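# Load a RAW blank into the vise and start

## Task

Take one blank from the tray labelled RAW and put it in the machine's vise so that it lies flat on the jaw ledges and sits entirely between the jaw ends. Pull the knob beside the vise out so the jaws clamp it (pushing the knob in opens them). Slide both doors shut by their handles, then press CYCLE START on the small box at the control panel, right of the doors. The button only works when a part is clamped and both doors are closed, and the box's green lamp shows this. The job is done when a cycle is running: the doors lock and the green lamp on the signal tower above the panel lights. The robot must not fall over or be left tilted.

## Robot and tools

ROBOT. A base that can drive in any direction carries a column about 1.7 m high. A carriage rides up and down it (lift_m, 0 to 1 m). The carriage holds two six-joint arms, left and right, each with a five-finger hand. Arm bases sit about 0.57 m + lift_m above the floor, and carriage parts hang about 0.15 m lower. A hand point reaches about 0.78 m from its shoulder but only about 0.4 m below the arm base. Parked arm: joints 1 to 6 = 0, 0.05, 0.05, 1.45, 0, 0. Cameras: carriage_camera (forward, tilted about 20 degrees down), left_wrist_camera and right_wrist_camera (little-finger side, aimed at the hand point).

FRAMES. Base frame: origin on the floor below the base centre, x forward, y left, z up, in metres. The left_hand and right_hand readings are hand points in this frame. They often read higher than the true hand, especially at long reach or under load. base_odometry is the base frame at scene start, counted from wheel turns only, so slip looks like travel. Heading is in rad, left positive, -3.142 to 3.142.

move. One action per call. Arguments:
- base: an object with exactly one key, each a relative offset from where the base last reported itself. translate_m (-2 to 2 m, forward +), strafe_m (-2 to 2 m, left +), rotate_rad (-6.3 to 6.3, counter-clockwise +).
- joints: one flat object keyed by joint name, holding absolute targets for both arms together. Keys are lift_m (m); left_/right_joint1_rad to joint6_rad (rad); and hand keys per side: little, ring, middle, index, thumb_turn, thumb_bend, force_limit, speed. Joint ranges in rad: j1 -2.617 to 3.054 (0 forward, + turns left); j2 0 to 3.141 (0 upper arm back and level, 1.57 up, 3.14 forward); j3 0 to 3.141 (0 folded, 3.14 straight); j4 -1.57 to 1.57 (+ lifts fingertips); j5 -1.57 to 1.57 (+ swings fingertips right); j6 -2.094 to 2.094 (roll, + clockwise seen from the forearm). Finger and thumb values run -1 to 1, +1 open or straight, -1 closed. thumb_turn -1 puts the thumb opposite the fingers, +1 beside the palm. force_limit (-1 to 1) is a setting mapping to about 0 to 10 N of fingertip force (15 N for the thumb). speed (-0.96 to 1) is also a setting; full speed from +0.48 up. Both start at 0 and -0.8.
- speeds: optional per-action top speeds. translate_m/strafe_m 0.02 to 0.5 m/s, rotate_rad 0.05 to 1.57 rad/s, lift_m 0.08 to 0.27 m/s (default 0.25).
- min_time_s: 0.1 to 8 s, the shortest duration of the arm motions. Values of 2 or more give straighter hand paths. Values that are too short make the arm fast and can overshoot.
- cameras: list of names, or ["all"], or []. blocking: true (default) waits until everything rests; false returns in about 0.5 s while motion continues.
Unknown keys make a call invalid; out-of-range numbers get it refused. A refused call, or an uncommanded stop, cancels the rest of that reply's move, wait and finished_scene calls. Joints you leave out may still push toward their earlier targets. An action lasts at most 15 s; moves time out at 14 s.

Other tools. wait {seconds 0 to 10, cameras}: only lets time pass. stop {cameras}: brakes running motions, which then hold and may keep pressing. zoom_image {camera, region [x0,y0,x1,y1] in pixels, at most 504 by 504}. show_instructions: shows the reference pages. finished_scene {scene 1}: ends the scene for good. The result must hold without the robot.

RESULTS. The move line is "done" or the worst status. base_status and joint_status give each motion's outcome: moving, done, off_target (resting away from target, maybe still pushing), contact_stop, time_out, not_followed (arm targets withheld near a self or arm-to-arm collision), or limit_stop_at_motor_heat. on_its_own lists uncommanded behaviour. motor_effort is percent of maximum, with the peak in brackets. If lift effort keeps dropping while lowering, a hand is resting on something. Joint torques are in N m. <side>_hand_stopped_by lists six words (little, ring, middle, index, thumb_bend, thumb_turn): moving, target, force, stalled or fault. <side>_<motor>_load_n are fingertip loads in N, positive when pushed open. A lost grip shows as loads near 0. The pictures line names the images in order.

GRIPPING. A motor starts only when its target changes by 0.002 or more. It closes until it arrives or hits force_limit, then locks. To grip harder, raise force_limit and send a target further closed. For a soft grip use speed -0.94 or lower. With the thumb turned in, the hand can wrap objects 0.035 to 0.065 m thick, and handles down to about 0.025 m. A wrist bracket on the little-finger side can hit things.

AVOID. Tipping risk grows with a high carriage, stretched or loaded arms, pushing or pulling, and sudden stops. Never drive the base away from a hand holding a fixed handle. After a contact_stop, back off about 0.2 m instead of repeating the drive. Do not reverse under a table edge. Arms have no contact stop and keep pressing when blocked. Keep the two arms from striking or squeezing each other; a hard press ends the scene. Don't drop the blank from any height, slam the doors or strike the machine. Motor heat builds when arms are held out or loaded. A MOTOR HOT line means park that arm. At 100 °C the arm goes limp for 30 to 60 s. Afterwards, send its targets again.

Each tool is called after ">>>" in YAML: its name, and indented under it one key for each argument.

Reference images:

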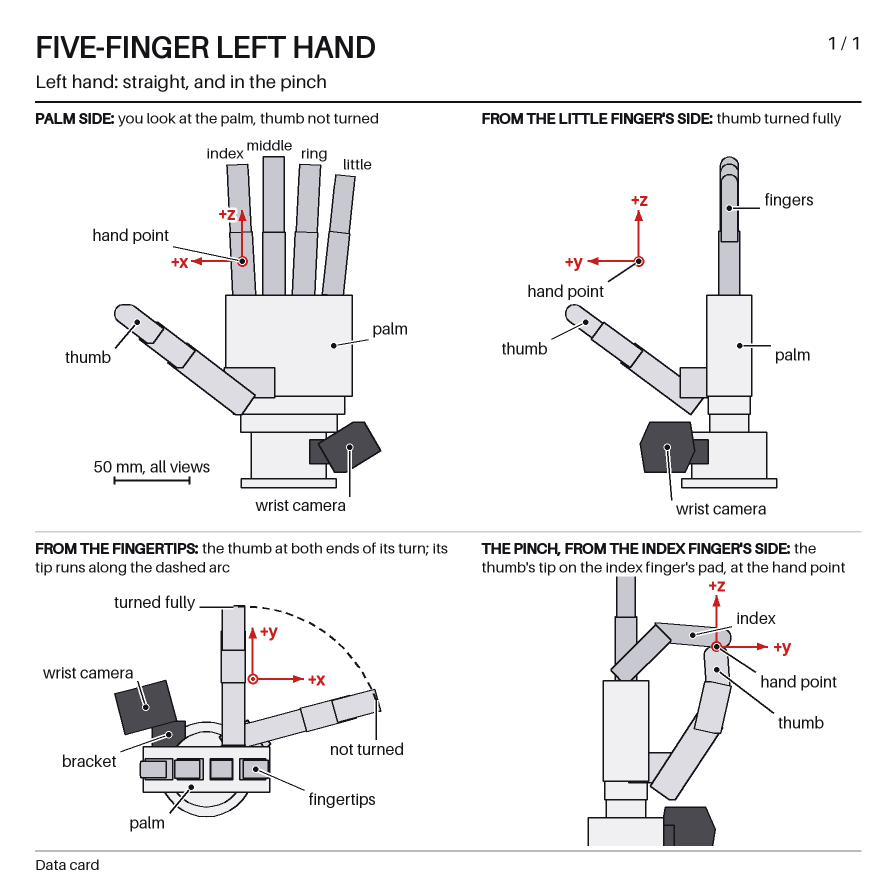

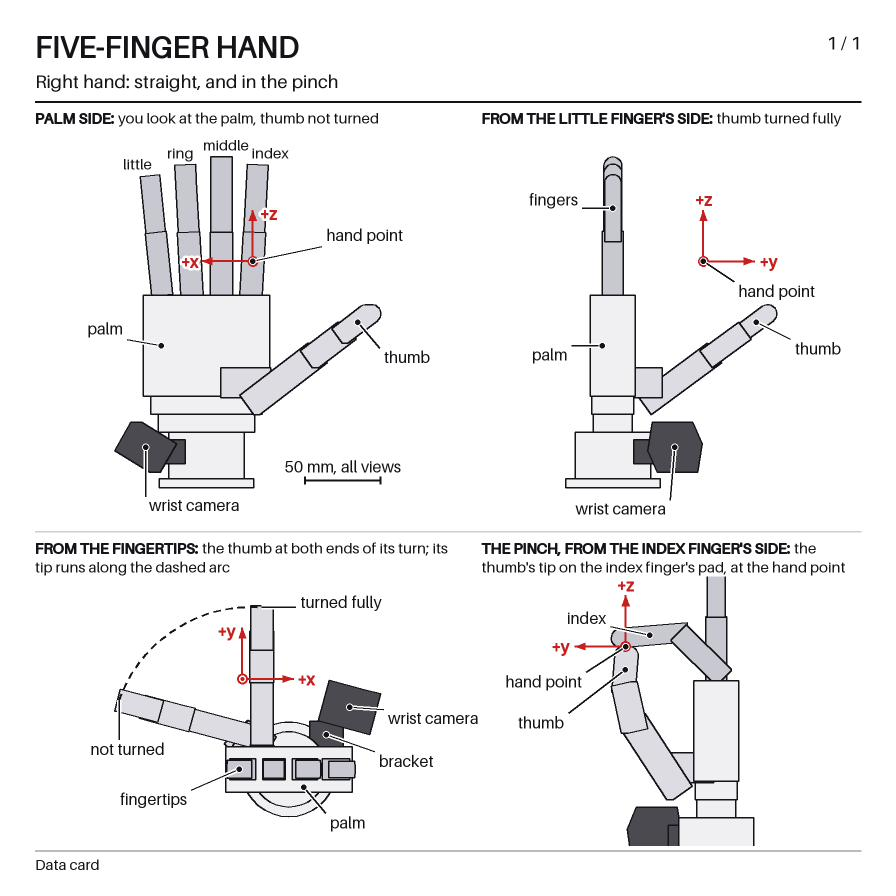

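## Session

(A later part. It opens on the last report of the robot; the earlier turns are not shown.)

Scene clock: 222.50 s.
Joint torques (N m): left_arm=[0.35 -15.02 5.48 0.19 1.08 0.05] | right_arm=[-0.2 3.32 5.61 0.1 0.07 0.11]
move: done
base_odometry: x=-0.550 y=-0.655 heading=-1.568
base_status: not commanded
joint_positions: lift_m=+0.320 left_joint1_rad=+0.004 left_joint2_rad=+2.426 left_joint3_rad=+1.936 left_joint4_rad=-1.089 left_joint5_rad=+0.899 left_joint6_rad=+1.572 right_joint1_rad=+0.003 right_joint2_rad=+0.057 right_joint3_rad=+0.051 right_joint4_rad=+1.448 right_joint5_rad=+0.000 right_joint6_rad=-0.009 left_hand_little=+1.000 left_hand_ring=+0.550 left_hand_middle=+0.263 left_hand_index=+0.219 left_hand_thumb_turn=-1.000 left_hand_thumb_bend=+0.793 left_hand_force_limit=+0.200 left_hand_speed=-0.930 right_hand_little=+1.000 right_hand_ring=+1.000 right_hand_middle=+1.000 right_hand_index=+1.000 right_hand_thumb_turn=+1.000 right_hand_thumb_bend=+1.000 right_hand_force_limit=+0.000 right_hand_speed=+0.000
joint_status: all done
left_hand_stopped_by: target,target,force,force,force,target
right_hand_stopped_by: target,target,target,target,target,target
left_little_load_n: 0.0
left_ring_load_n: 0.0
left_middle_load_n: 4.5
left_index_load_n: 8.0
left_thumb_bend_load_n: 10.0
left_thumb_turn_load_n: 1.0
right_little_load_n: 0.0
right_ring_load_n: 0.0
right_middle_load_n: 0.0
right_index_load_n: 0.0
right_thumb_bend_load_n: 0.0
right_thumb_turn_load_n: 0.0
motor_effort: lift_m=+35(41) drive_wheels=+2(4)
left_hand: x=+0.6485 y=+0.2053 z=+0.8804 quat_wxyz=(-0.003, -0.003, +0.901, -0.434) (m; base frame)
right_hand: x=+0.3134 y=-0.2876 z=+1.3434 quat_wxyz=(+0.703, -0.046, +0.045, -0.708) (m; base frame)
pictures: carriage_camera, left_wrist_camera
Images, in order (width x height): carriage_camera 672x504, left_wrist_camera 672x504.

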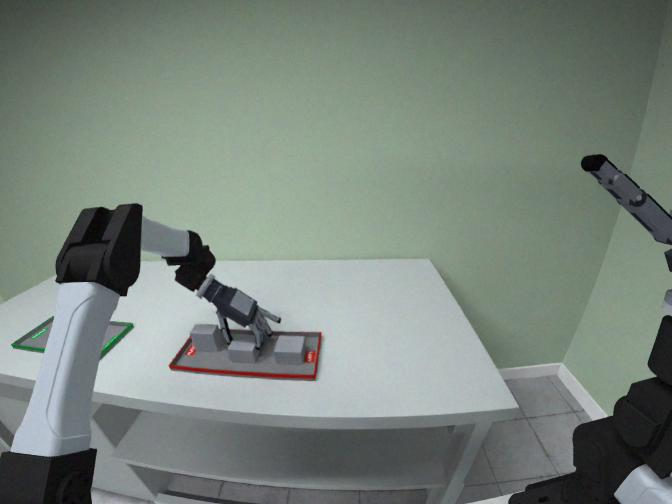

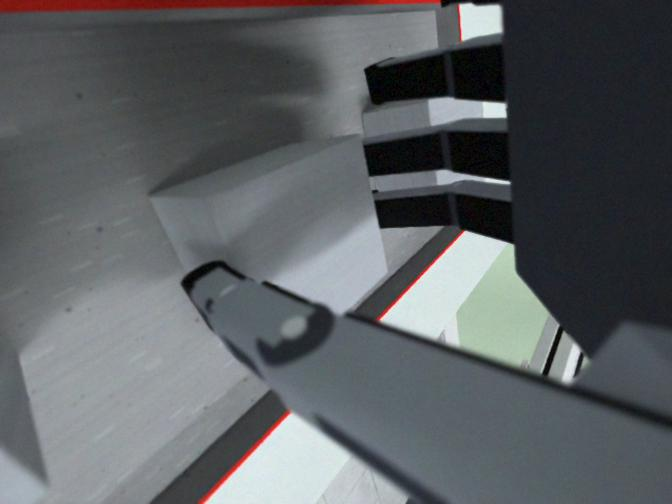

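>>> move:
  joints: {"lift_m": 0.335}
  speeds: {"lift_m": 0.08}
  cameras: ["carriage_camera", "left_wrist_camera"]

>>> zoom_image:
  camera: "carriage_camera"
  region: [200, 300, 300, 370]

Scene clock: 223.17 s.
Joint torques (N m): left_arm=[0.29 -15.62 5.44 0.1 1.13 0.05] | right_arm=[-0.2 3.3 5.61 0.09 0.07 0.11]
move: done
base_odometry: x=-0.550 y=-0.655 heading=-1.568
base_status: not commanded
joint_positions: lift_m=+0.335 left_joint1_rad=+0.004 left_joint2_rad=+2.434 left_joint3_rad=+1.936 left_joint4_rad=-1.086 left_joint5_rad=+0.891 left_joint6_rad=+1.572 right_joint1_rad=+0.003 right_joint2_rad=+0.057 right_joint3_rad=+0.051 right_joint4_rad=+1.448 right_joint5_rad=+0.000 right_joint6_rad=-0.009 left_hand_little=+1.000 left_hand_ring=+0.550 left_hand_middle=+0.263 left_hand_index=+0.219 left_hand_thumb_turn=-1.000 left_hand_thumb_bend=+0.793 left_hand_force_limit=+0.200 left_hand_speed=-0.930 right_hand_little=+1.000 right_hand_ring=+1.000 right_hand_middle=+1.000 right_hand_index=+1.000 right_hand_thumb_turn=+1.000 right_hand_thumb_bend=+1.000 right_hand_force_limit=+0.000 right_hand_speed=+0.000
joint_status: all done
left_hand_stopped_by: target,target,force,force,force,target
right_hand_stopped_by: target,target,target,target,target,target
left_little_load_n: 0.0
left_ring_load_n: 0.0
left_middle_load_n: 4.5
left_index_load_n: 8.0
left_thumb_bend_load_n: 10.0
left_thumb_turn_load_n: 1.0
right_little_load_n: 0.0
right_ring_load_n: 0.0
right_middle_load_n: 0.0
right_index_load_n: 0.0
right_thumb_bend_load_n: 0.0
right_thumb_turn_load_n: 0.0
motor_effort: lift_m=+34(41) drive_wheels=+2(4)
left_hand: x=+0.6482 y=+0.2065 z=+0.8915 quat_wxyz=(-0.005, -0.004, +0.902, -0.431) (m; base frame)
right_hand: x=+0.3134 y=-0.2876 z=+1.3585 quat_wxyz=(+0.703, -0.046, +0.045, -0.708) (m; base frame)
pictures: carriage_camera, left_wrist_camera
Images, in order (width x height): carriage_camera 672x504, left_wrist_camera 672x504.

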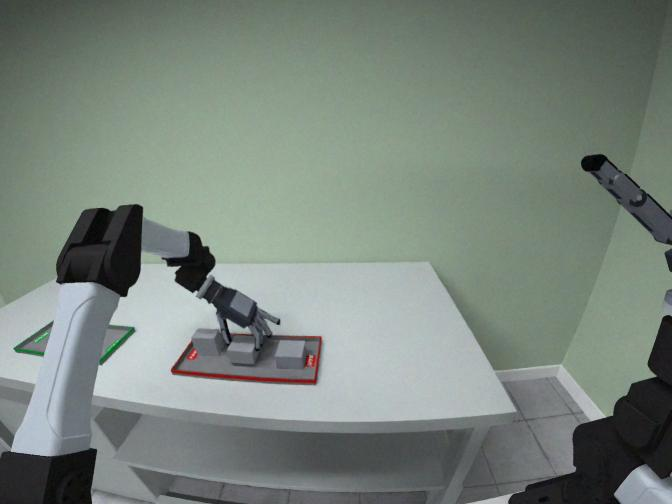

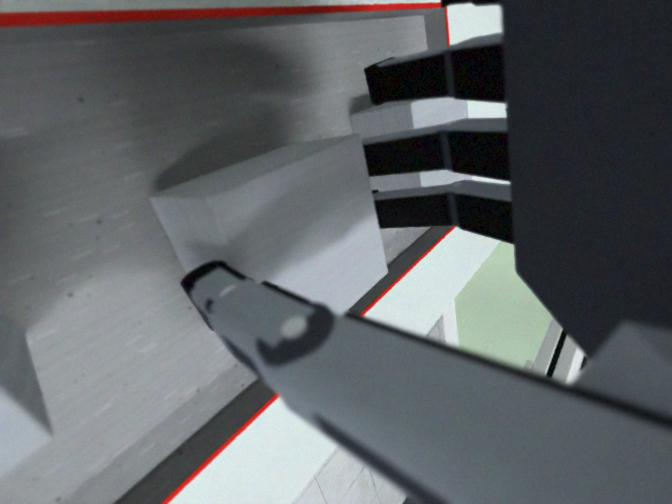

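Scaled by 5.040 from the camera's 672x504 image, which has a finer 960x720 frame.

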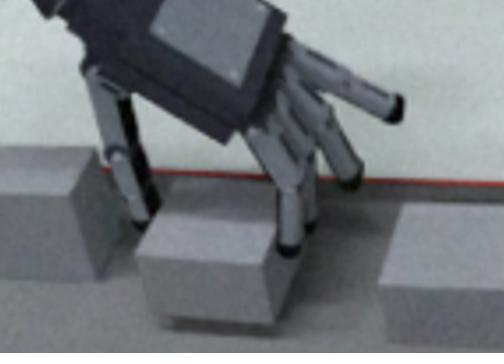

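>>> move:
  joints: {"left_hand_speed": -0.93, "left_hand_force_limit": 0.5, "left_hand_middle": -0.3}

>>> move:
  joints: {"lift_m": 0.42}
  speeds: {"lift_m": 0.08}
  cameras: ["carriage_camera", "left_wrist_camera"]

>>> zoom_image:
  camera: "carriage_camera"
  region: [200, 300, 300, 370]

Scene clock: 223.80 s.
Joint torques (N m): left_arm=[0.28 -15.66 5.45 0.12 1.16 0.04] | right_arm=[-0.2 3.28 5.61 0.1 0.07 0.11]
move: off_target
base_odometry: x=-0.550 y=-0.655 heading=-1.568
base_status: not commanded
joint_positions: lift_m=+0.335 left_joint1_rad=+0.004 left_joint2_rad=+2.434 left_joint3_rad=+1.936 left_joint4_rad=-1.086 left_joint5_rad=+0.891 left_joint6_rad=+1.572 right_joint1_rad=+0.003 right_joint2_rad=+0.057 right_joint3_rad=+0.051 right_joint4_rad=+1.447 right_joint5_rad=+0.000 right_joint6_rad=-0.009 left_hand_little=+1.000 left_hand_ring=+0.550 left_hand_middle=+0.253 left_hand_index=+0.219 left_hand_thumb_turn=-1.000 left_hand_thumb_bend=+0.793 left_hand_force_limit=+0.500 left_hand_speed=-0.930 right_hand_little=+1.000 right_hand_ring=+1.000 right_hand_middle=+1.000 right_hand_index=+1.000 right_hand_thumb_turn=+1.000 right_hand_thumb_bend=+1.000 right_hand_force_limit=+0.000 right_hand_speed=+0.000
joint_status: left_hand_middle off_target (ended at +0.253, target -0.300); the others done
left_hand_stopped_by: target,target,force,force,force,target
right_hand_stopped_by: target,target,target,target,target,target
left_little_load_n: 0.0
left_ring_load_n: 0.0
left_middle_load_n: 9.0
left_index_load_n: 5.0
left_thumb_bend_load_n: 11.5
left_thumb_turn_load_n: 2.5
right_little_load_n: 0.0
right_ring_load_n: 0.0
right_middle_load_n: 0.0
right_index_load_n: 0.0
right_thumb_bend_load_n: 0.0
right_thumb_turn_load_n: 0.0
motor_effort: lift_m=+34(34) drive_wheels=+2(2)
left_hand: x=+0.6482 y=+0.2065 z=+0.8915 quat_wxyz=(-0.005, -0.004, +0.902, -0.431) (m; base frame)
right_hand: x=+0.3135 y=-0.2876 z=+1.3584 quat_wxyz=(+0.703, -0.046, +0.045, -0.708) (m; base frame)
pictures: none

Scene clock: 225.23 s.
Joint torques (N m): left_arm=[0.28 -15.99 5.33 0.08 1.18 0.04] | right_arm=[-0.21 3.34 5.6 0.11 0.07 0.11]
move: done
base_odometry: x=-0.550 y=-0.655 heading=-1.568
base_status: not commanded
joint_positions: lift_m=+0.420 left_joint1_rad=+0.004 left_joint2_rad=+2.437 left_joint3_rad=+1.936 left_joint4_rad=-1.084 left_joint5_rad=+0.889 left_joint6_rad=+1.572 right_joint1_rad=+0.003 right_joint2_rad=+0.057 right_joint3_rad=+0.051 right_joint4_rad=+1.447 right_joint5_rad=+0.000 right_joint6_rad=-0.009 left_hand_little=+1.000 left_hand_ring=+0.550 left_hand_middle=+0.253 left_hand_index=+0.219 left_hand_thumb_turn=-1.000 left_hand_thumb_bend=+0.793 left_hand_force_limit=+0.500 left_hand_speed=-0.930 right_hand_little=+1.000 right_hand_ring=+1.000 right_hand_middle=+1.000 right_hand_index=+1.000 right_hand_thumb_turn=+1.000 right_hand_thumb_bend=+1.000 right_hand_force_limit=+0.000 right_hand_speed=+0.000
joint_status: all done
left_hand_stopped_by: target,target,force,force,force,target
right_hand_stopped_by: target,target,target,target,target,target
left_little_load_n: -0.5
left_ring_load_n: 0.0
left_middle_load_n: 9.0
left_index_load_n: 5.0
left_thumb_bend_load_n: 11.5
left_thumb_turn_load_n: 2.5
right_little_load_n: 0.0
right_ring_load_n: 0.0
right_middle_load_n: 0.0
right_index_load_n: 0.0
right_thumb_bend_load_n: 0.0
right_thumb_turn_load_n: 0.0
motor_effort: lift_m=+34(41) drive_wheels=+2(4)
left_hand: x=+0.6483 y=+0.2069 z=+0.9749 quat_wxyz=(-0.006, -0.004, +0.903, -0.430) (m; base frame)
right_hand: x=+0.3135 y=-0.2876 z=+1.4434 quat_wxyz=(+0.703, -0.046, +0.045, -0.708) (m; base frame)
pictures: carriage_camera, left_wrist_camera
Images, in order (width x height): carriage_camera 672x504, left_wrist_camera 672x504.

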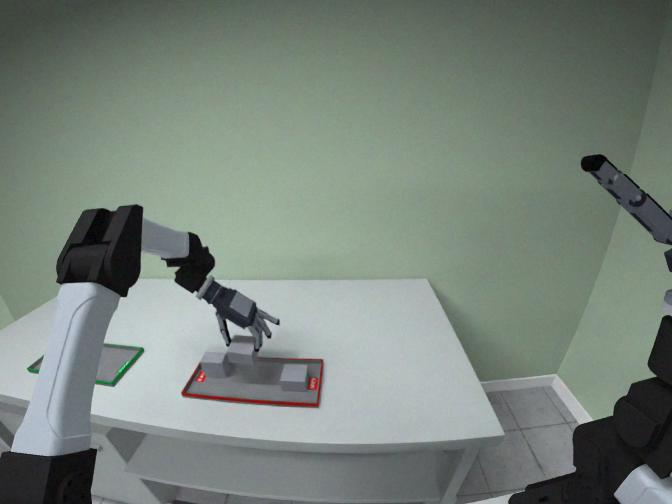

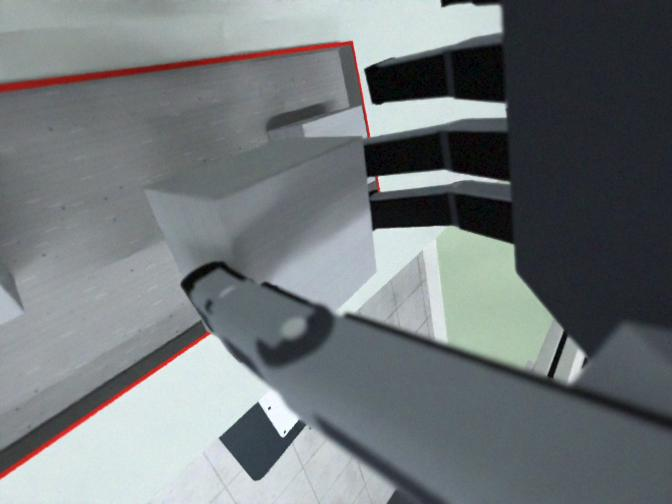

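Scaled by 5.040 from the camera's 672x504 image, which has a finer 960x720 frame.

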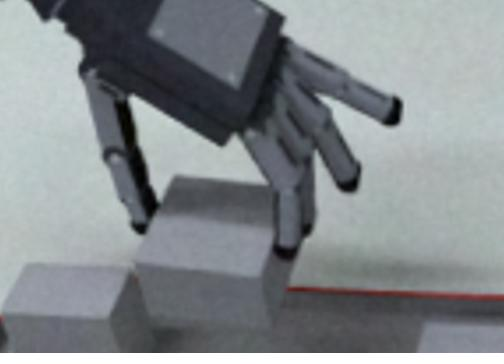

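>>> move:
  base: {"translate_m": -0.45}
  joints: {"left_joint5_rad": 0.962, "left_joint4_rad": -1.082}
  speeds: {"translate_m": 0.2}
  min_time_s: 1.5

>>> move:
  base: {"strafe_m": 0.6}
  speeds: {"strafe_m": 0.25}
  cameras: ["left_wrist_camera"]

>>> move:
  base: {"rotate_rad": 3.139}
  joints: {"lift_m": 0.5}
  speeds: {"rotate_rad": 0.6}
  cameras: ["all"]

Scene clock: 229.03 s.
Joint torques (N m): left_arm=[0.29 -16.06 5.38 0.19 1.43 0.04] | right_arm=[-0.2 3.29 5.61 0.07 0.07 0.11]
move: off_target
base_odometry: x=-0.551 y=-0.205 heading=-1.568
base_status: done
joint_positions: lift_m=+0.420 left_joint1_rad=+0.004 left_joint2_rad=+2.437 left_joint3_rad=+1.936 left_joint4_rad=-1.077 left_joint5_rad=+0.901 left_joint6_rad=+1.572 right_joint1_rad=+0.003 right_joint2_rad=+0.057 right_joint3_rad=+0.051 right_joint4_rad=+1.449 right_joint5_rad=+0.000 right_joint6_rad=-0.009 left_hand_little=+1.000 left_hand_ring=+0.550 left_hand_middle=+0.253 left_hand_index=+0.219 left_hand_thumb_turn=-1.000 left_hand_thumb_bend=+0.793 left_hand_force_limit=+0.500 left_hand_speed=-0.930 right_hand_little=+1.000 right_hand_ring=+1.000 right_hand_middle=+1.000 right_hand_index=+1.000 right_hand_thumb_turn=+1.000 right_hand_thumb_bend=+1.000 right_hand_force_limit=+0.000 right_hand_speed=+0.000
joint_status: left_joint5_rad off_target (ended at +0.902, target +0.962); the others done
left_hand_stopped_by: target,target,force,force,force,target
right_hand_stopped_by: target,target,target,target,target,target
left_little_load_n: 0.0
left_ring_load_n: -0.5
left_middle_load_n: 8.5
left_index_load_n: 5.0
left_thumb_bend_load_n: 11.5
left_thumb_turn_load_n: 3.0
right_little_load_n: 0.0
right_ring_load_n: 0.0
right_middle_load_n: 0.0
right_index_load_n: 0.0
right_thumb_bend_load_n: 0.0
right_thumb_turn_load_n: 0.0
motor_effort: lift_m=+35(35) drive_wheels=-2(9)
left_hand: x=+0.6501 y=+0.2048 z=+0.9761 quat_wxyz=(-0.002, -0.003, +0.900, -0.436) (m; base frame)
right_hand: x=+0.3130 y=-0.2876 z=+1.4436 quat_wxyz=(+0.704, -0.045, +0.045, -0.708) (m; base frame)
pictures: none

Scene clock: 232.73 s.
Joint torques (N m): left_arm=[0.4 -16.17 5.45 0.2 1.42 0.06] | right_arm=[-0.18 3.29 5.61 0.09 0.06 0.11]
move: done
base_odometry: x=+0.049 y=-0.203 heading=-1.568
base_status: done
joint_positions: lift_m=+0.420 left_joint1_rad=+0.002 left_joint2_rad=+2.437 left_joint3_rad=+1.936 left_joint4_rad=-1.077 left_joint5_rad=+0.906 left_joint6_rad=+1.572 right_joint1_rad=+0.003 right_joint2_rad=+0.057 right_joint3_rad=+0.051 right_joint4_rad=+1.449 right_joint5_rad=+0.000 right_joint6_rad=-0.009 left_hand_little=+1.000 left_hand_ring=+0.550 left_hand_middle=+0.253 left_hand_index=+0.219 left_hand_thumb_turn=-1.000 left_hand_thumb_bend=+0.793 left_hand_force_limit=+0.500 left_hand_speed=-0.930 right_hand_little=+1.000 right_hand_ring=+1.000 right_hand_middle=+1.000 right_hand_index=+1.000 right_hand_thumb_turn=+1.000 right_hand_thumb_bend=+1.000 right_hand_force_limit=+0.000 right_hand_speed=+0.000
joint_status: not commanded
left_hand_stopped_by: target,target,force,force,force,target
right_hand_stopped_by: target,target,target,target,target,target
left_little_load_n: 0.0
left_ring_load_n: 0.0
left_middle_load_n: 8.5
left_index_load_n: 5.0
left_thumb_bend_load_n: 11.5
left_thumb_turn_load_n: 2.5
right_little_load_n: 0.0
right_ring_load_n: 0.5
right_middle_load_n: 0.0
right_index_load_n: 0.0
right_thumb_bend_load_n: 0.0
right_thumb_turn_load_n: 0.0
motor_effort: lift_m=+35(35) drive_wheels=-3(5)
left_hand: x=+0.6500 y=+0.2036 z=+0.9766 quat_wxyz=(-0.002, -0.002, +0.899, -0.438) (m; base frame)
right_hand: x=+0.3131 y=-0.2877 z=+1.4436 quat_wxyz=(+0.704, -0.045, +0.045, -0.708) (m; base frame)
pictures: left_wrist_camera
Images, in order (width x height): left_wrist_camera 672x504.

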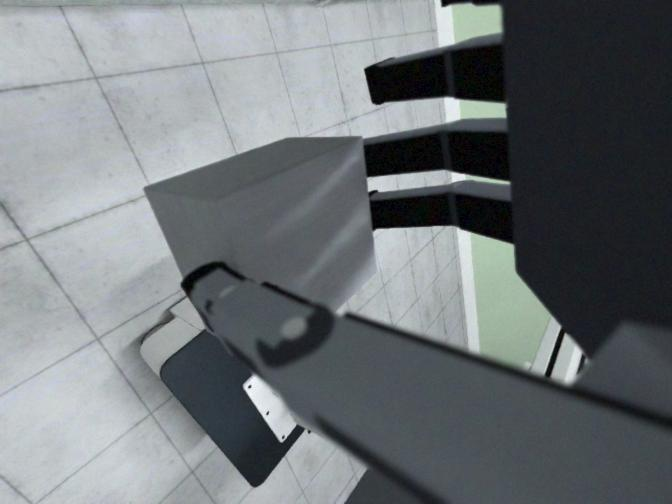

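Scene clock: 239.03 s.
Joint torques (N m): left_arm=[0.31 -16.55 5.41 0.08 1.29 0.05] | right_arm=[-0.2 3.28 5.61 0.06 0.06 0.11]
move: done
base_odometry: x=+0.049 y=-0.203 heading=+1.571
base_status: done
joint_positions: lift_m=+0.500 left_joint1_rad=+0.005 left_joint2_rad=+2.442 left_joint3_rad=+1.936 left_joint4_rad=-1.068 left_joint5_rad=+0.916 left_joint6_rad=+1.572 right_joint1_rad=+0.003 right_joint2_rad=+0.057 right_joint3_rad=+0.051 right_joint4_rad=+1.450 right_joint5_rad=+0.000 right_joint6_rad=-0.009 left_hand_little=+1.000 left_hand_ring=+0.550 left_hand_middle=+0.253 left_hand_index=+0.219 left_hand_thumb_turn=-1.000 left_hand_thumb_bend=+0.793 left_hand_force_limit=+0.500 left_hand_speed=-0.930 right_hand_little=+1.000 right_hand_ring=+1.000 right_hand_middle=+1.000 right_hand_index=+1.000 right_hand_thumb_turn=+1.000 right_hand_thumb_bend=+1.000 right_hand_force_limit=+0.000 right_hand_speed=+0.000
joint_status: all done
left_hand_stopped_by: target,target,force,force,force,target
right_hand_stopped_by: target,target,target,target,target,target
left_little_load_n: 0.0
left_ring_load_n: 0.0
left_middle_load_n: 8.5
left_index_load_n: 5.0
left_thumb_bend_load_n: 11.5
left_thumb_turn_load_n: 2.5
right_little_load_n: 0.5
right_ring_load_n: 0.0
right_middle_load_n: 0.0
right_index_load_n: 0.0
right_thumb_bend_load_n: 0.0
right_thumb_turn_load_n: 0.0
motor_effort: lift_m=+34(42) drive_wheels=+3(8)
left_hand: x=+0.6517 y=+0.2028 z=+1.0552 quat_wxyz=(+0.000, -0.002, +0.897, -0.442) (m; base frame)
right_hand: x=+0.3127 y=-0.2877 z=+1.5237 quat_wxyz=(+0.704, -0.045, +0.044, -0.708) (m; base frame)
pictures: carriage_camera, left_wrist_camera, right_wrist_camera
Images, in order (width x height): carriage_camera 672x504, left_wrist_camera 672x504, right_wrist_camera 672x504.

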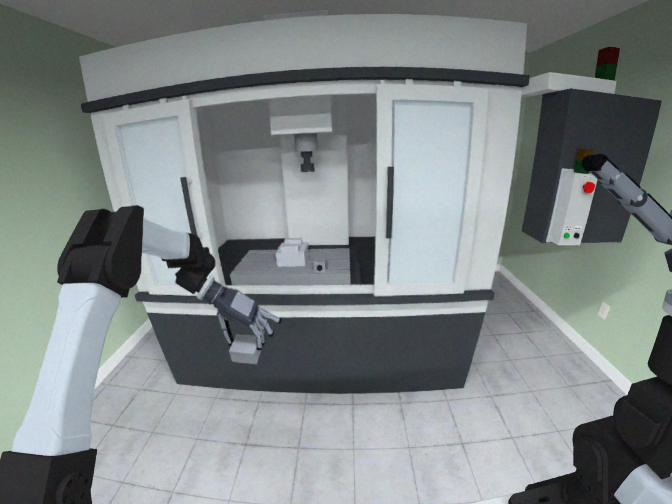

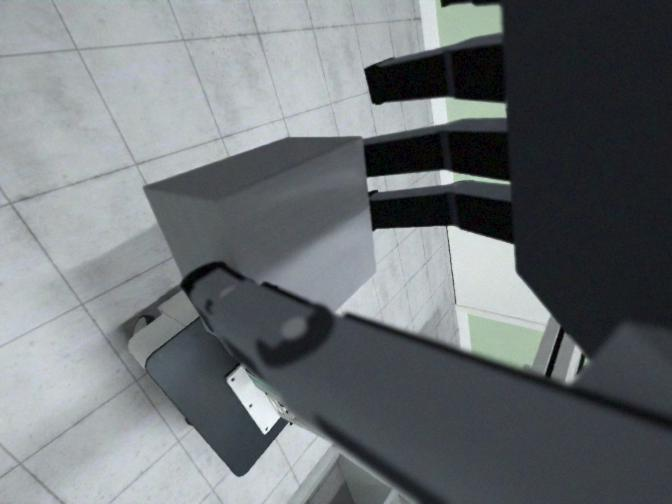

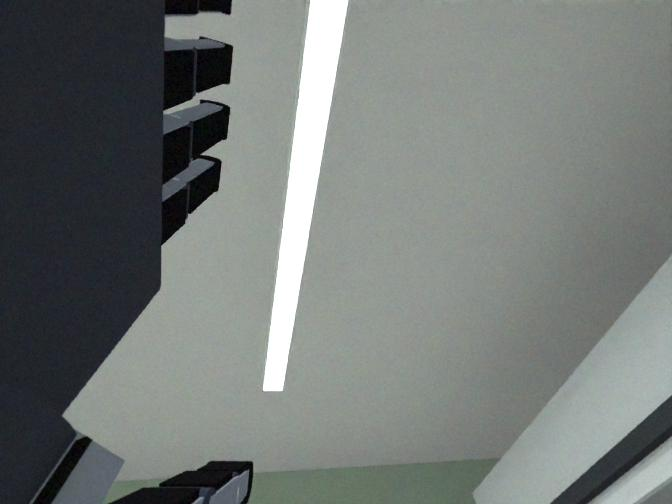

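>>> zoom_image:
  camera: "carriage_camera"
  region: [220, 220, 380, 300]

>>> zoom_image:
  camera: "carriage_camera"
  region: [200, 280, 300, 370]

Scaled by 3.150 from the camera's 672x504 image, which has a finer 960x720 frame.

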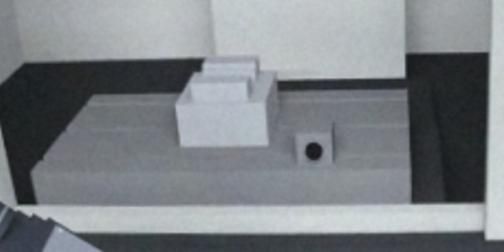

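Scaled by 5.040 from the camera's 672x504 image, which has a finer 960x720 frame.

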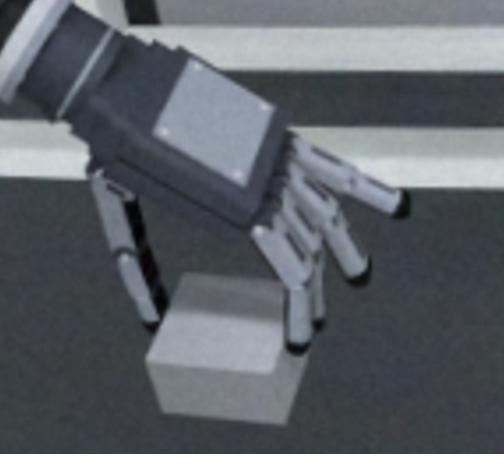

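>>> move:
  base: {"translate_m": 0.6}
  speeds: {"translate_m": 0.2}
  cameras: ["carriage_camera", "left_wrist_camera"]

>>> zoom_image:
  camera: "carriage_camera"
  region: [200, 230, 380, 370]

Scene clock: 243.70 s.
Joint torques (N m): left_arm=[0.28 -16.65 5.45 0.11 1.26 0.05] | right_arm=[-0.2 3.3 5.6 0.06 0.06 0.11]
move: done
base_odometry: x=+0.048 y=+0.397 heading=+1.572
base_status: done
joint_positions: lift_m=+0.500 left_joint1_rad=+0.003 left_joint2_rad=+2.442 left_joint3_rad=+1.936 left_joint4_rad=-1.070 left_joint5_rad=+0.916 left_joint6_rad=+1.572 right_joint1_rad=+0.003 right_joint2_rad=+0.057 right_joint3_rad=+0.051 right_joint4_rad=+1.450 right_joint5_rad=+0.000 right_joint6_rad=-0.009 left_hand_little=+1.000 left_hand_ring=+0.550 left_hand_middle=+0.253 left_hand_index=+0.219 left_hand_thumb_turn=-1.000 left_hand_thumb_bend=+0.793 left_hand_force_limit=+0.500 left_hand_speed=-0.930 right_hand_little=+1.000 right_hand_ring=+1.000 right_hand_middle=+1.000 right_hand_index=+1.000 right_hand_thumb_turn=+1.000 right_hand_thumb_bend=+1.000 right_hand_force_limit=+0.000 right_hand_speed=+0.000
joint_status: not commanded
left_hand_stopped_by: target,target,force,force,force,target
right_hand_stopped_by: target,target,target,target,target,target
left_little_load_n: 0.0
left_ring_load_n: 0.0
left_middle_load_n: 9.0
left_index_load_n: 5.0
left_thumb_bend_load_n: 11.5
left_thumb_turn_load_n: 2.5
right_little_load_n: 0.0
right_ring_load_n: 0.0
right_middle_load_n: 0.0
right_index_load_n: 0.0
right_thumb_bend_load_n: 0.0
right_thumb_turn_load_n: 0.0
motor_effort: lift_m=+35(35) drive_wheels=-6(10)
left_hand: x=+0.6511 y=+0.2022 z=+1.0552 quat_wxyz=(-0.001, -0.002, +0.897, -0.442) (m; base frame)
right_hand: x=+0.3128 y=-0.2877 z=+1.5237 quat_wxyz=(+0.704, -0.045, +0.044, -0.708) (m; base frame)
pictures: carriage_camera, left_wrist_camera
Images, in order (width x height): carriage_camera 672x504, left_wrist_camera 672x504.

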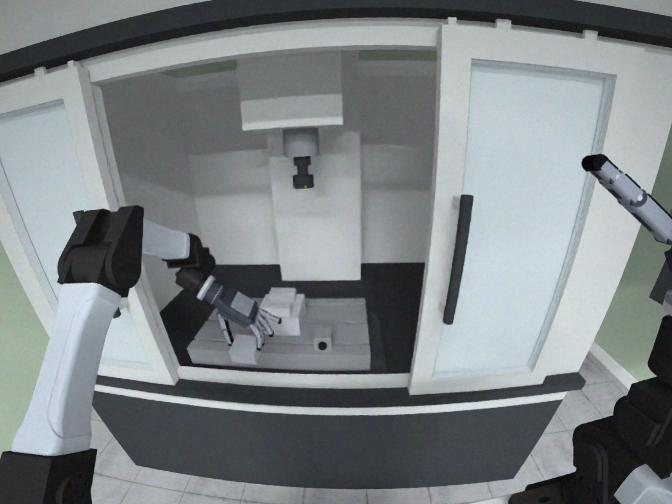

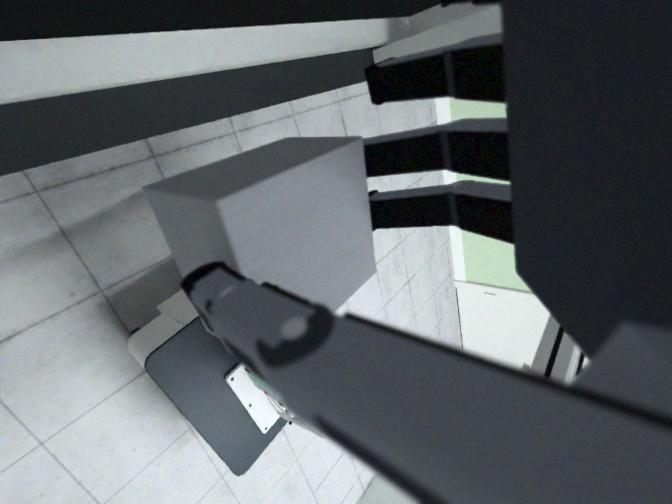

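Scaled by 2.800 from the camera's 672x504 image, which has a finer 960x720 frame.

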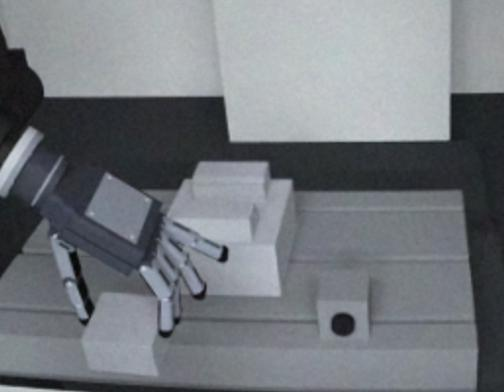

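>>> move:
  base: {"strafe_m": 0.12}
  speeds: {"strafe_m": 0.1}
  cameras: ["carriage_camera"]

>>> zoom_image:
  camera: "carriage_camera"
  region: [270, 270, 390, 360]

Scene clock: 245.77 s.
Joint torques (N m): left_arm=[0.32 -16.65 5.37 0.12 1.3 0.05] | right_arm=[-0.18 3.29 5.63 0.07 0.07 0.11]
move: done
base_odometry: x=-0.072 y=+0.397 heading=+1.571
base_status: done
joint_positions: lift_m=+0.500 left_joint1_rad=+0.002 left_joint2_rad=+2.442 left_joint3_rad=+1.936 left_joint4_rad=-1.070 left_joint5_rad=+0.916 left_joint6_rad=+1.572 right_joint1_rad=+0.003 right_joint2_rad=+0.057 right_joint3_rad=+0.051 right_joint4_rad=+1.449 right_joint5_rad=+0.001 right_joint6_rad=-0.009 left_hand_little=+1.000 left_hand_ring=+0.550 left_hand_middle=+0.253 left_hand_index=+0.219 left_hand_thumb_turn=-1.000 left_hand_thumb_bend=+0.793 left_hand_force_limit=+0.500 left_hand_speed=-0.930 right_hand_little=+1.000 right_hand_ring=+1.000 right_hand_middle=+1.000 right_hand_index=+1.000 right_hand_thumb_turn=+1.000 right_hand_thumb_bend=+1.000 right_hand_force_limit=+0.000 right_hand_speed=+0.000
joint_status: not commanded
left_hand_stopped_by: target,target,force,force,force,target
right_hand_stopped_by: target,target,target,target,target,target
left_little_load_n: 0.0
left_ring_load_n: 0.0
left_middle_load_n: 9.0
left_index_load_n: 5.0
left_thumb_bend_load_n: 12.0
left_thumb_turn_load_n: 2.5
right_little_load_n: 0.0
right_ring_load_n: 0.0
right_middle_load_n: 0.0
right_index_load_n: 0.0
right_thumb_bend_load_n: 0.0
right_thumb_turn_load_n: 0.0
motor_effort: lift_m=+35(35) drive_wheels=-3(6)
left_hand: x=+0.6509 y=+0.2018 z=+1.0552 quat_wxyz=(-0.002, -0.002, +0.897, -0.442) (m; base frame)
right_hand: x=+0.3130 y=-0.2878 z=+1.5236 quat_wxyz=(+0.704, -0.045, +0.045, -0.708) (m; base frame)
pictures: carriage_camera
Images, in order (width x height): carriage_camera 672x504.

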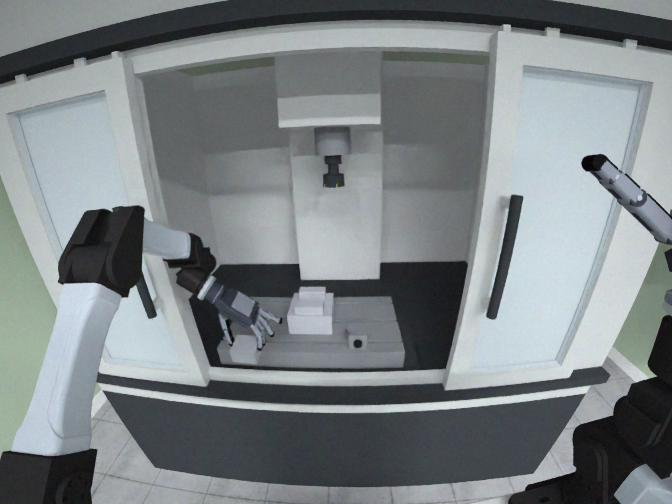

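Scaled by 4.200 from the camera's 672x504 image, which has a finer 960x720 frame.

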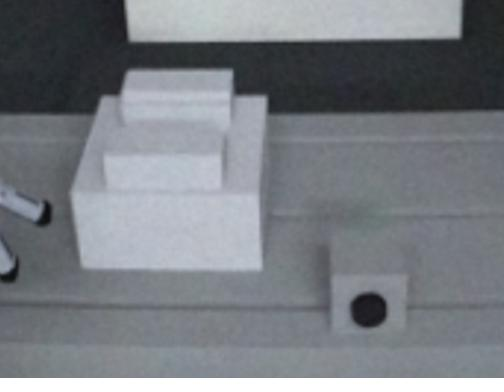

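>>> zoom_image:
  camera: "carriage_camera"
  region: [284, 280, 340, 340]

Scaled by 8.400 from the camera's 672x504 image, which has a finer 960x720 frame.

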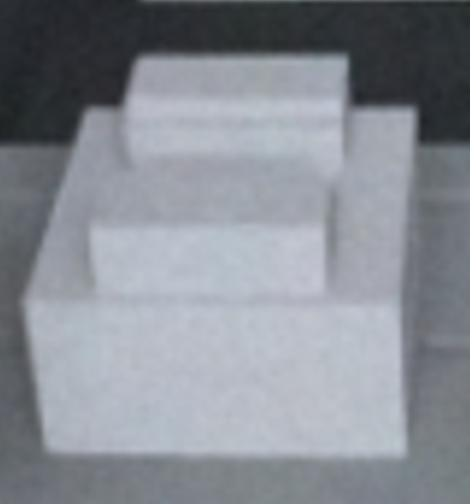

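>>> zoom_image:
  camera: "carriage_camera"
  region: [293, 283, 329, 318]

Scaled by 14.000 from the camera's 672x504 image, which has a finer 960x720 frame.

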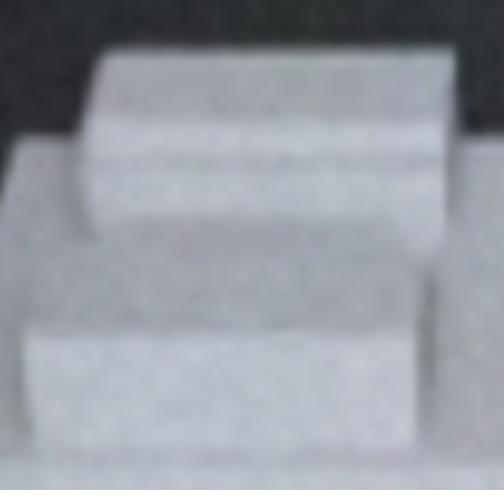

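>>> zoom_image:
  camera: "carriage_camera"
  region: [220, 320, 270, 370]

Scaled by 10.080 from the camera's 672x504 image, which has a finer 960x720 frame.

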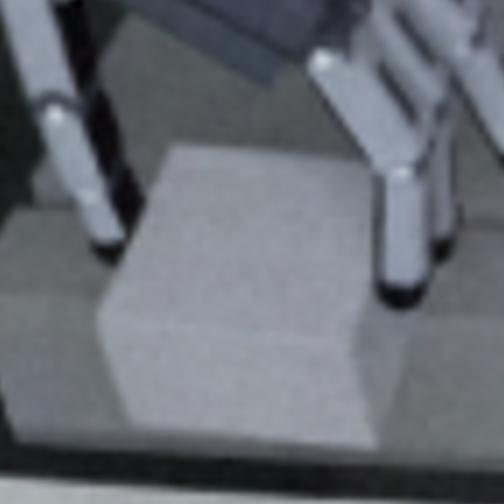

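>>> move:
  joints: {"lift_m": 0.58, "left_joint2_rad": 2.707, "left_joint3_rad": 2.22, "left_joint4_rad": -1.08, "left_joint5_rad": 0.975}
  min_time_s: 3
  cameras: ["carriage_camera", "left_wrist_camera"]

Scene clock: 251.73 s.
Joint torques (N m): left_arm=[0.43 -16.13 7.19 0.09 1.43 0.05] | right_arm=[-0.2 3.3 5.63 0.08 0.06 0.11]
move: off_target
base_odometry: x=-0.072 y=+0.397 heading=+1.571
base_status: not commanded
joint_positions: lift_m=+0.580 left_joint1_rad=+0.002 left_joint2_rad=+2.707 left_joint3_rad=+2.186 left_joint4_rad=-1.070 left_joint5_rad=+0.915 left_joint6_rad=+1.572 right_joint1_rad=+0.003 right_joint2_rad=+0.057 right_joint3_rad=+0.051 right_joint4_rad=+1.449 right_joint5_rad=+0.001 right_joint6_rad=-0.009 left_hand_little=+1.000 left_hand_ring=+0.550 left_hand_middle=+0.253 left_hand_index=+0.219 left_hand_thumb_turn=-1.000 left_hand_thumb_bend=+0.793 left_hand_force_limit=+0.500 left_hand_speed=-0.930 right_hand_little=+1.000 right_hand_ring=+1.000 right_hand_middle=+1.000 right_hand_index=+1.000 right_hand_thumb_turn=+1.000 right_hand_thumb_bend=+1.000 right_hand_force_limit=+0.000 right_hand_speed=+0.000
joint_status: left_joint5_rad off_target (ended at +0.915, target +0.975); the others done
left_hand_stopped_by: target,target,force,force,force,target
right_hand_stopped_by: target,target,target,target,target,target
left_little_load_n: 0.0
left_ring_load_n: 0.0
left_middle_load_n: 9.0
left_index_load_n: 5.0
left_thumb_bend_load_n: 11.5
left_thumb_turn_load_n: 2.5
right_little_load_n: 0.0
right_ring_load_n: 0.0
right_middle_load_n: 0.0
right_index_load_n: 0.0
right_thumb_bend_load_n: 0.0
right_thumb_turn_load_n: 0.0
motor_effort: lift_m=+34(42) drive_wheels=-2(3)
left_hand: x=+0.6839 y=+0.2020 z=+1.0735 quat_wxyz=(-0.008, -0.005, +0.897, -0.442) (m; base frame)
right_hand: x=+0.3130 y=-0.2878 z=+1.6036 quat_wxyz=(+0.704, -0.045, +0.045, -0.708) (m; base frame)
pictures: carriage_camera, left_wrist_camera
Images, in order (width x height): carriage_camera 672x504, left_wrist_camera 672x504.

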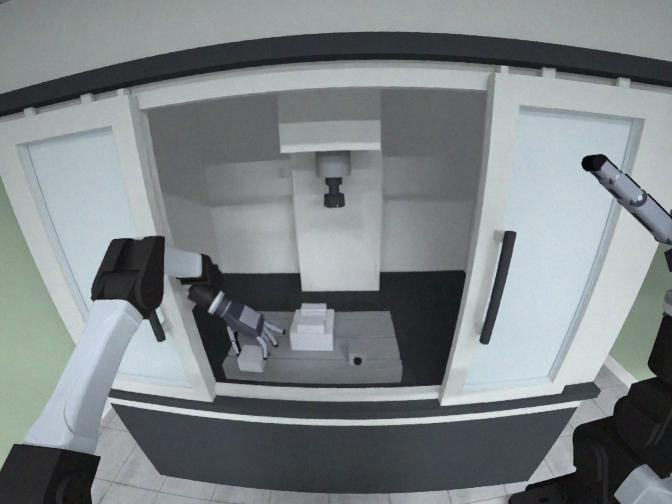

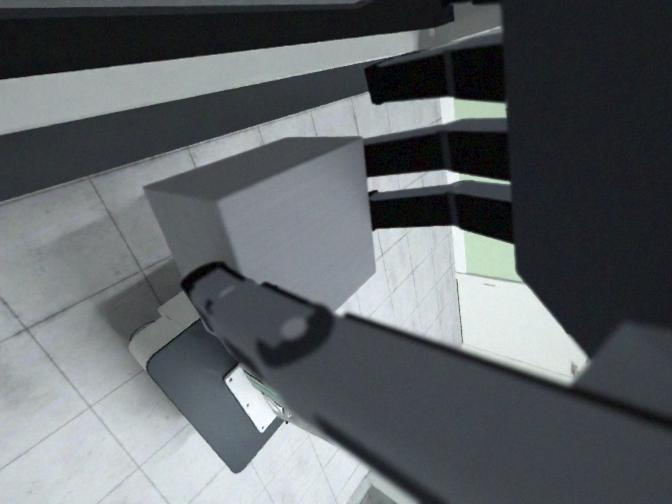

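>>> move:
  base: {"strafe_m": -0.13}
  joints: {"left_joint4_rad": -1.06, "left_joint5_rad": 1.01}
  speeds: {"strafe_m": 0.1}
  min_time_s: 1.5
  cameras: ["carriage_camera", "left_wrist_camera"]

>>> zoom_image:
  camera: "carriage_camera"
  region: [210, 270, 350, 390]

Scene clock: 253.93 s.
Joint torques (N m): left_arm=[0.84 -16.18 7.21 0.22 1.48 0.04] | right_arm=[-0.2 3.29 5.61 0.08 0.06 0.11]
move: off_target
base_odometry: x=+0.058 y=+0.397 heading=+1.572
base_status: done
joint_positions: lift_m=+0.580 left_joint1_rad=-0.003 left_joint2_rad=+2.707 left_joint3_rad=+2.186 left_joint4_rad=-1.057 left_joint5_rad=+0.949 left_joint6_rad=+1.572 right_joint1_rad=+0.003 right_joint2_rad=+0.057 right_joint3_rad=+0.051 right_joint4_rad=+1.449 right_joint5_rad=+0.001 right_joint6_rad=-0.009 left_hand_little=+1.000 left_hand_ring=+0.550 left_hand_middle=+0.253 left_hand_index=+0.219 left_hand_thumb_turn=-1.000 left_hand_thumb_bend=+0.793 left_hand_force_limit=+0.500 left_hand_speed=-0.930 right_hand_little=+1.000 right_hand_ring=+1.000 right_hand_middle=+1.000 right_hand_index=+1.000 right_hand_thumb_turn=+1.000 right_hand_thumb_bend=+1.000 right_hand_force_limit=+0.000 right_hand_speed=+0.000
joint_status: left_joint5_rad off_target (ended at +0.949, target +1.010); the others done
left_hand_stopped_by: target,target,force,force,force,target
right_hand_stopped_by: target,target,target,target,target,target
left_little_load_n: 0.0
left_ring_load_n: 0.0
left_middle_load_n: 9.0
left_index_load_n: 5.0
left_thumb_bend_load_n: 11.5
left_thumb_turn_load_n: 2.5
right_little_load_n: 0.0
right_ring_load_n: 0.0
right_middle_load_n: 0.0
right_index_load_n: 0.5
right_thumb_bend_load_n: 0.0
right_thumb_turn_load_n: 0.0
motor_effort: lift_m=+35(35) drive_wheels=-5(8)
left_hand: x=+0.6862 y=+0.1940 z=+1.0768 quat_wxyz=(-0.004, +0.000, +0.889, -0.457) (m; base frame)
right_hand: x=+0.3130 y=-0.2878 z=+1.6036 quat_wxyz=(+0.704, -0.045, +0.045, -0.708) (m; base frame)
pictures: carriage_camera, left_wrist_camera
Images, in order (width x height): carriage_camera 672x504, left_wrist_camera 672x504.

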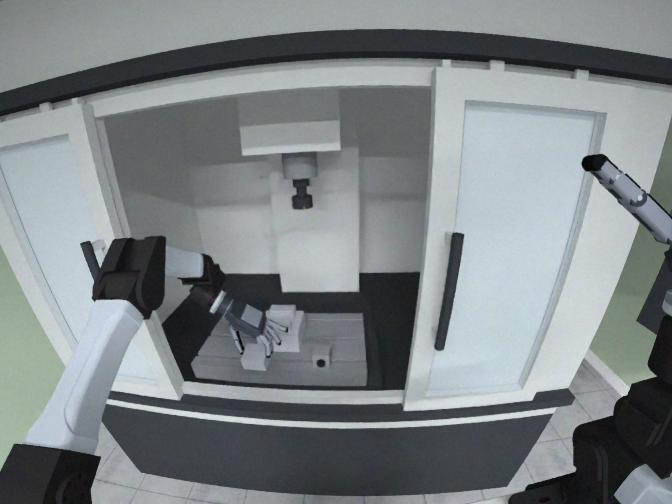

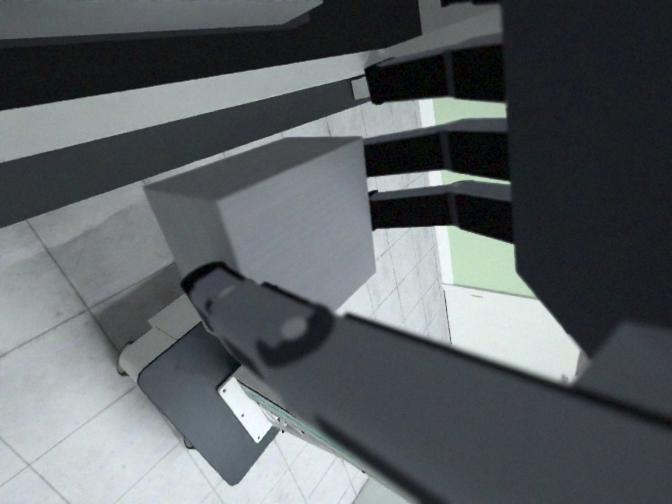

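Scaled by 3.600 from the camera's 672x504 image, which has a finer 960x720 frame.

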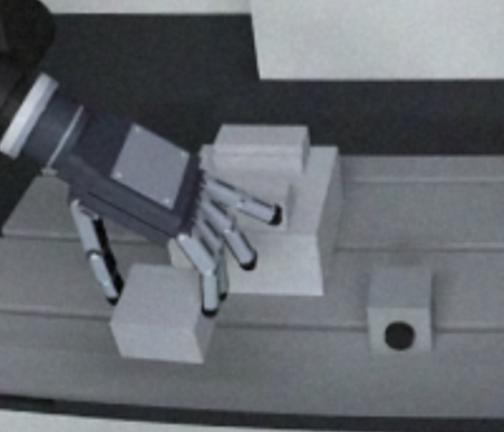

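>>> zoom_image:
  camera: "carriage_camera"
  region: [230, 330, 280, 380]

Scaled by 10.080 from the camera's 672x504 image, which has a finer 960x720 frame.

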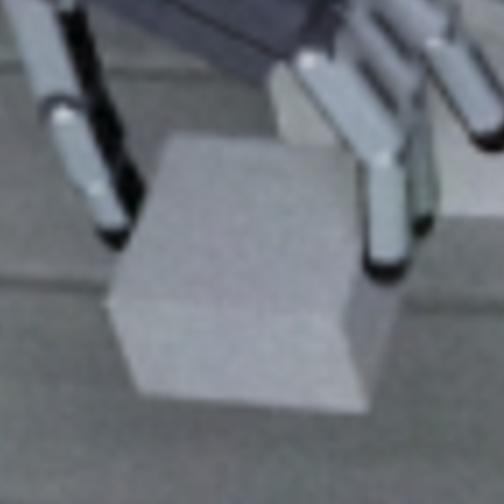

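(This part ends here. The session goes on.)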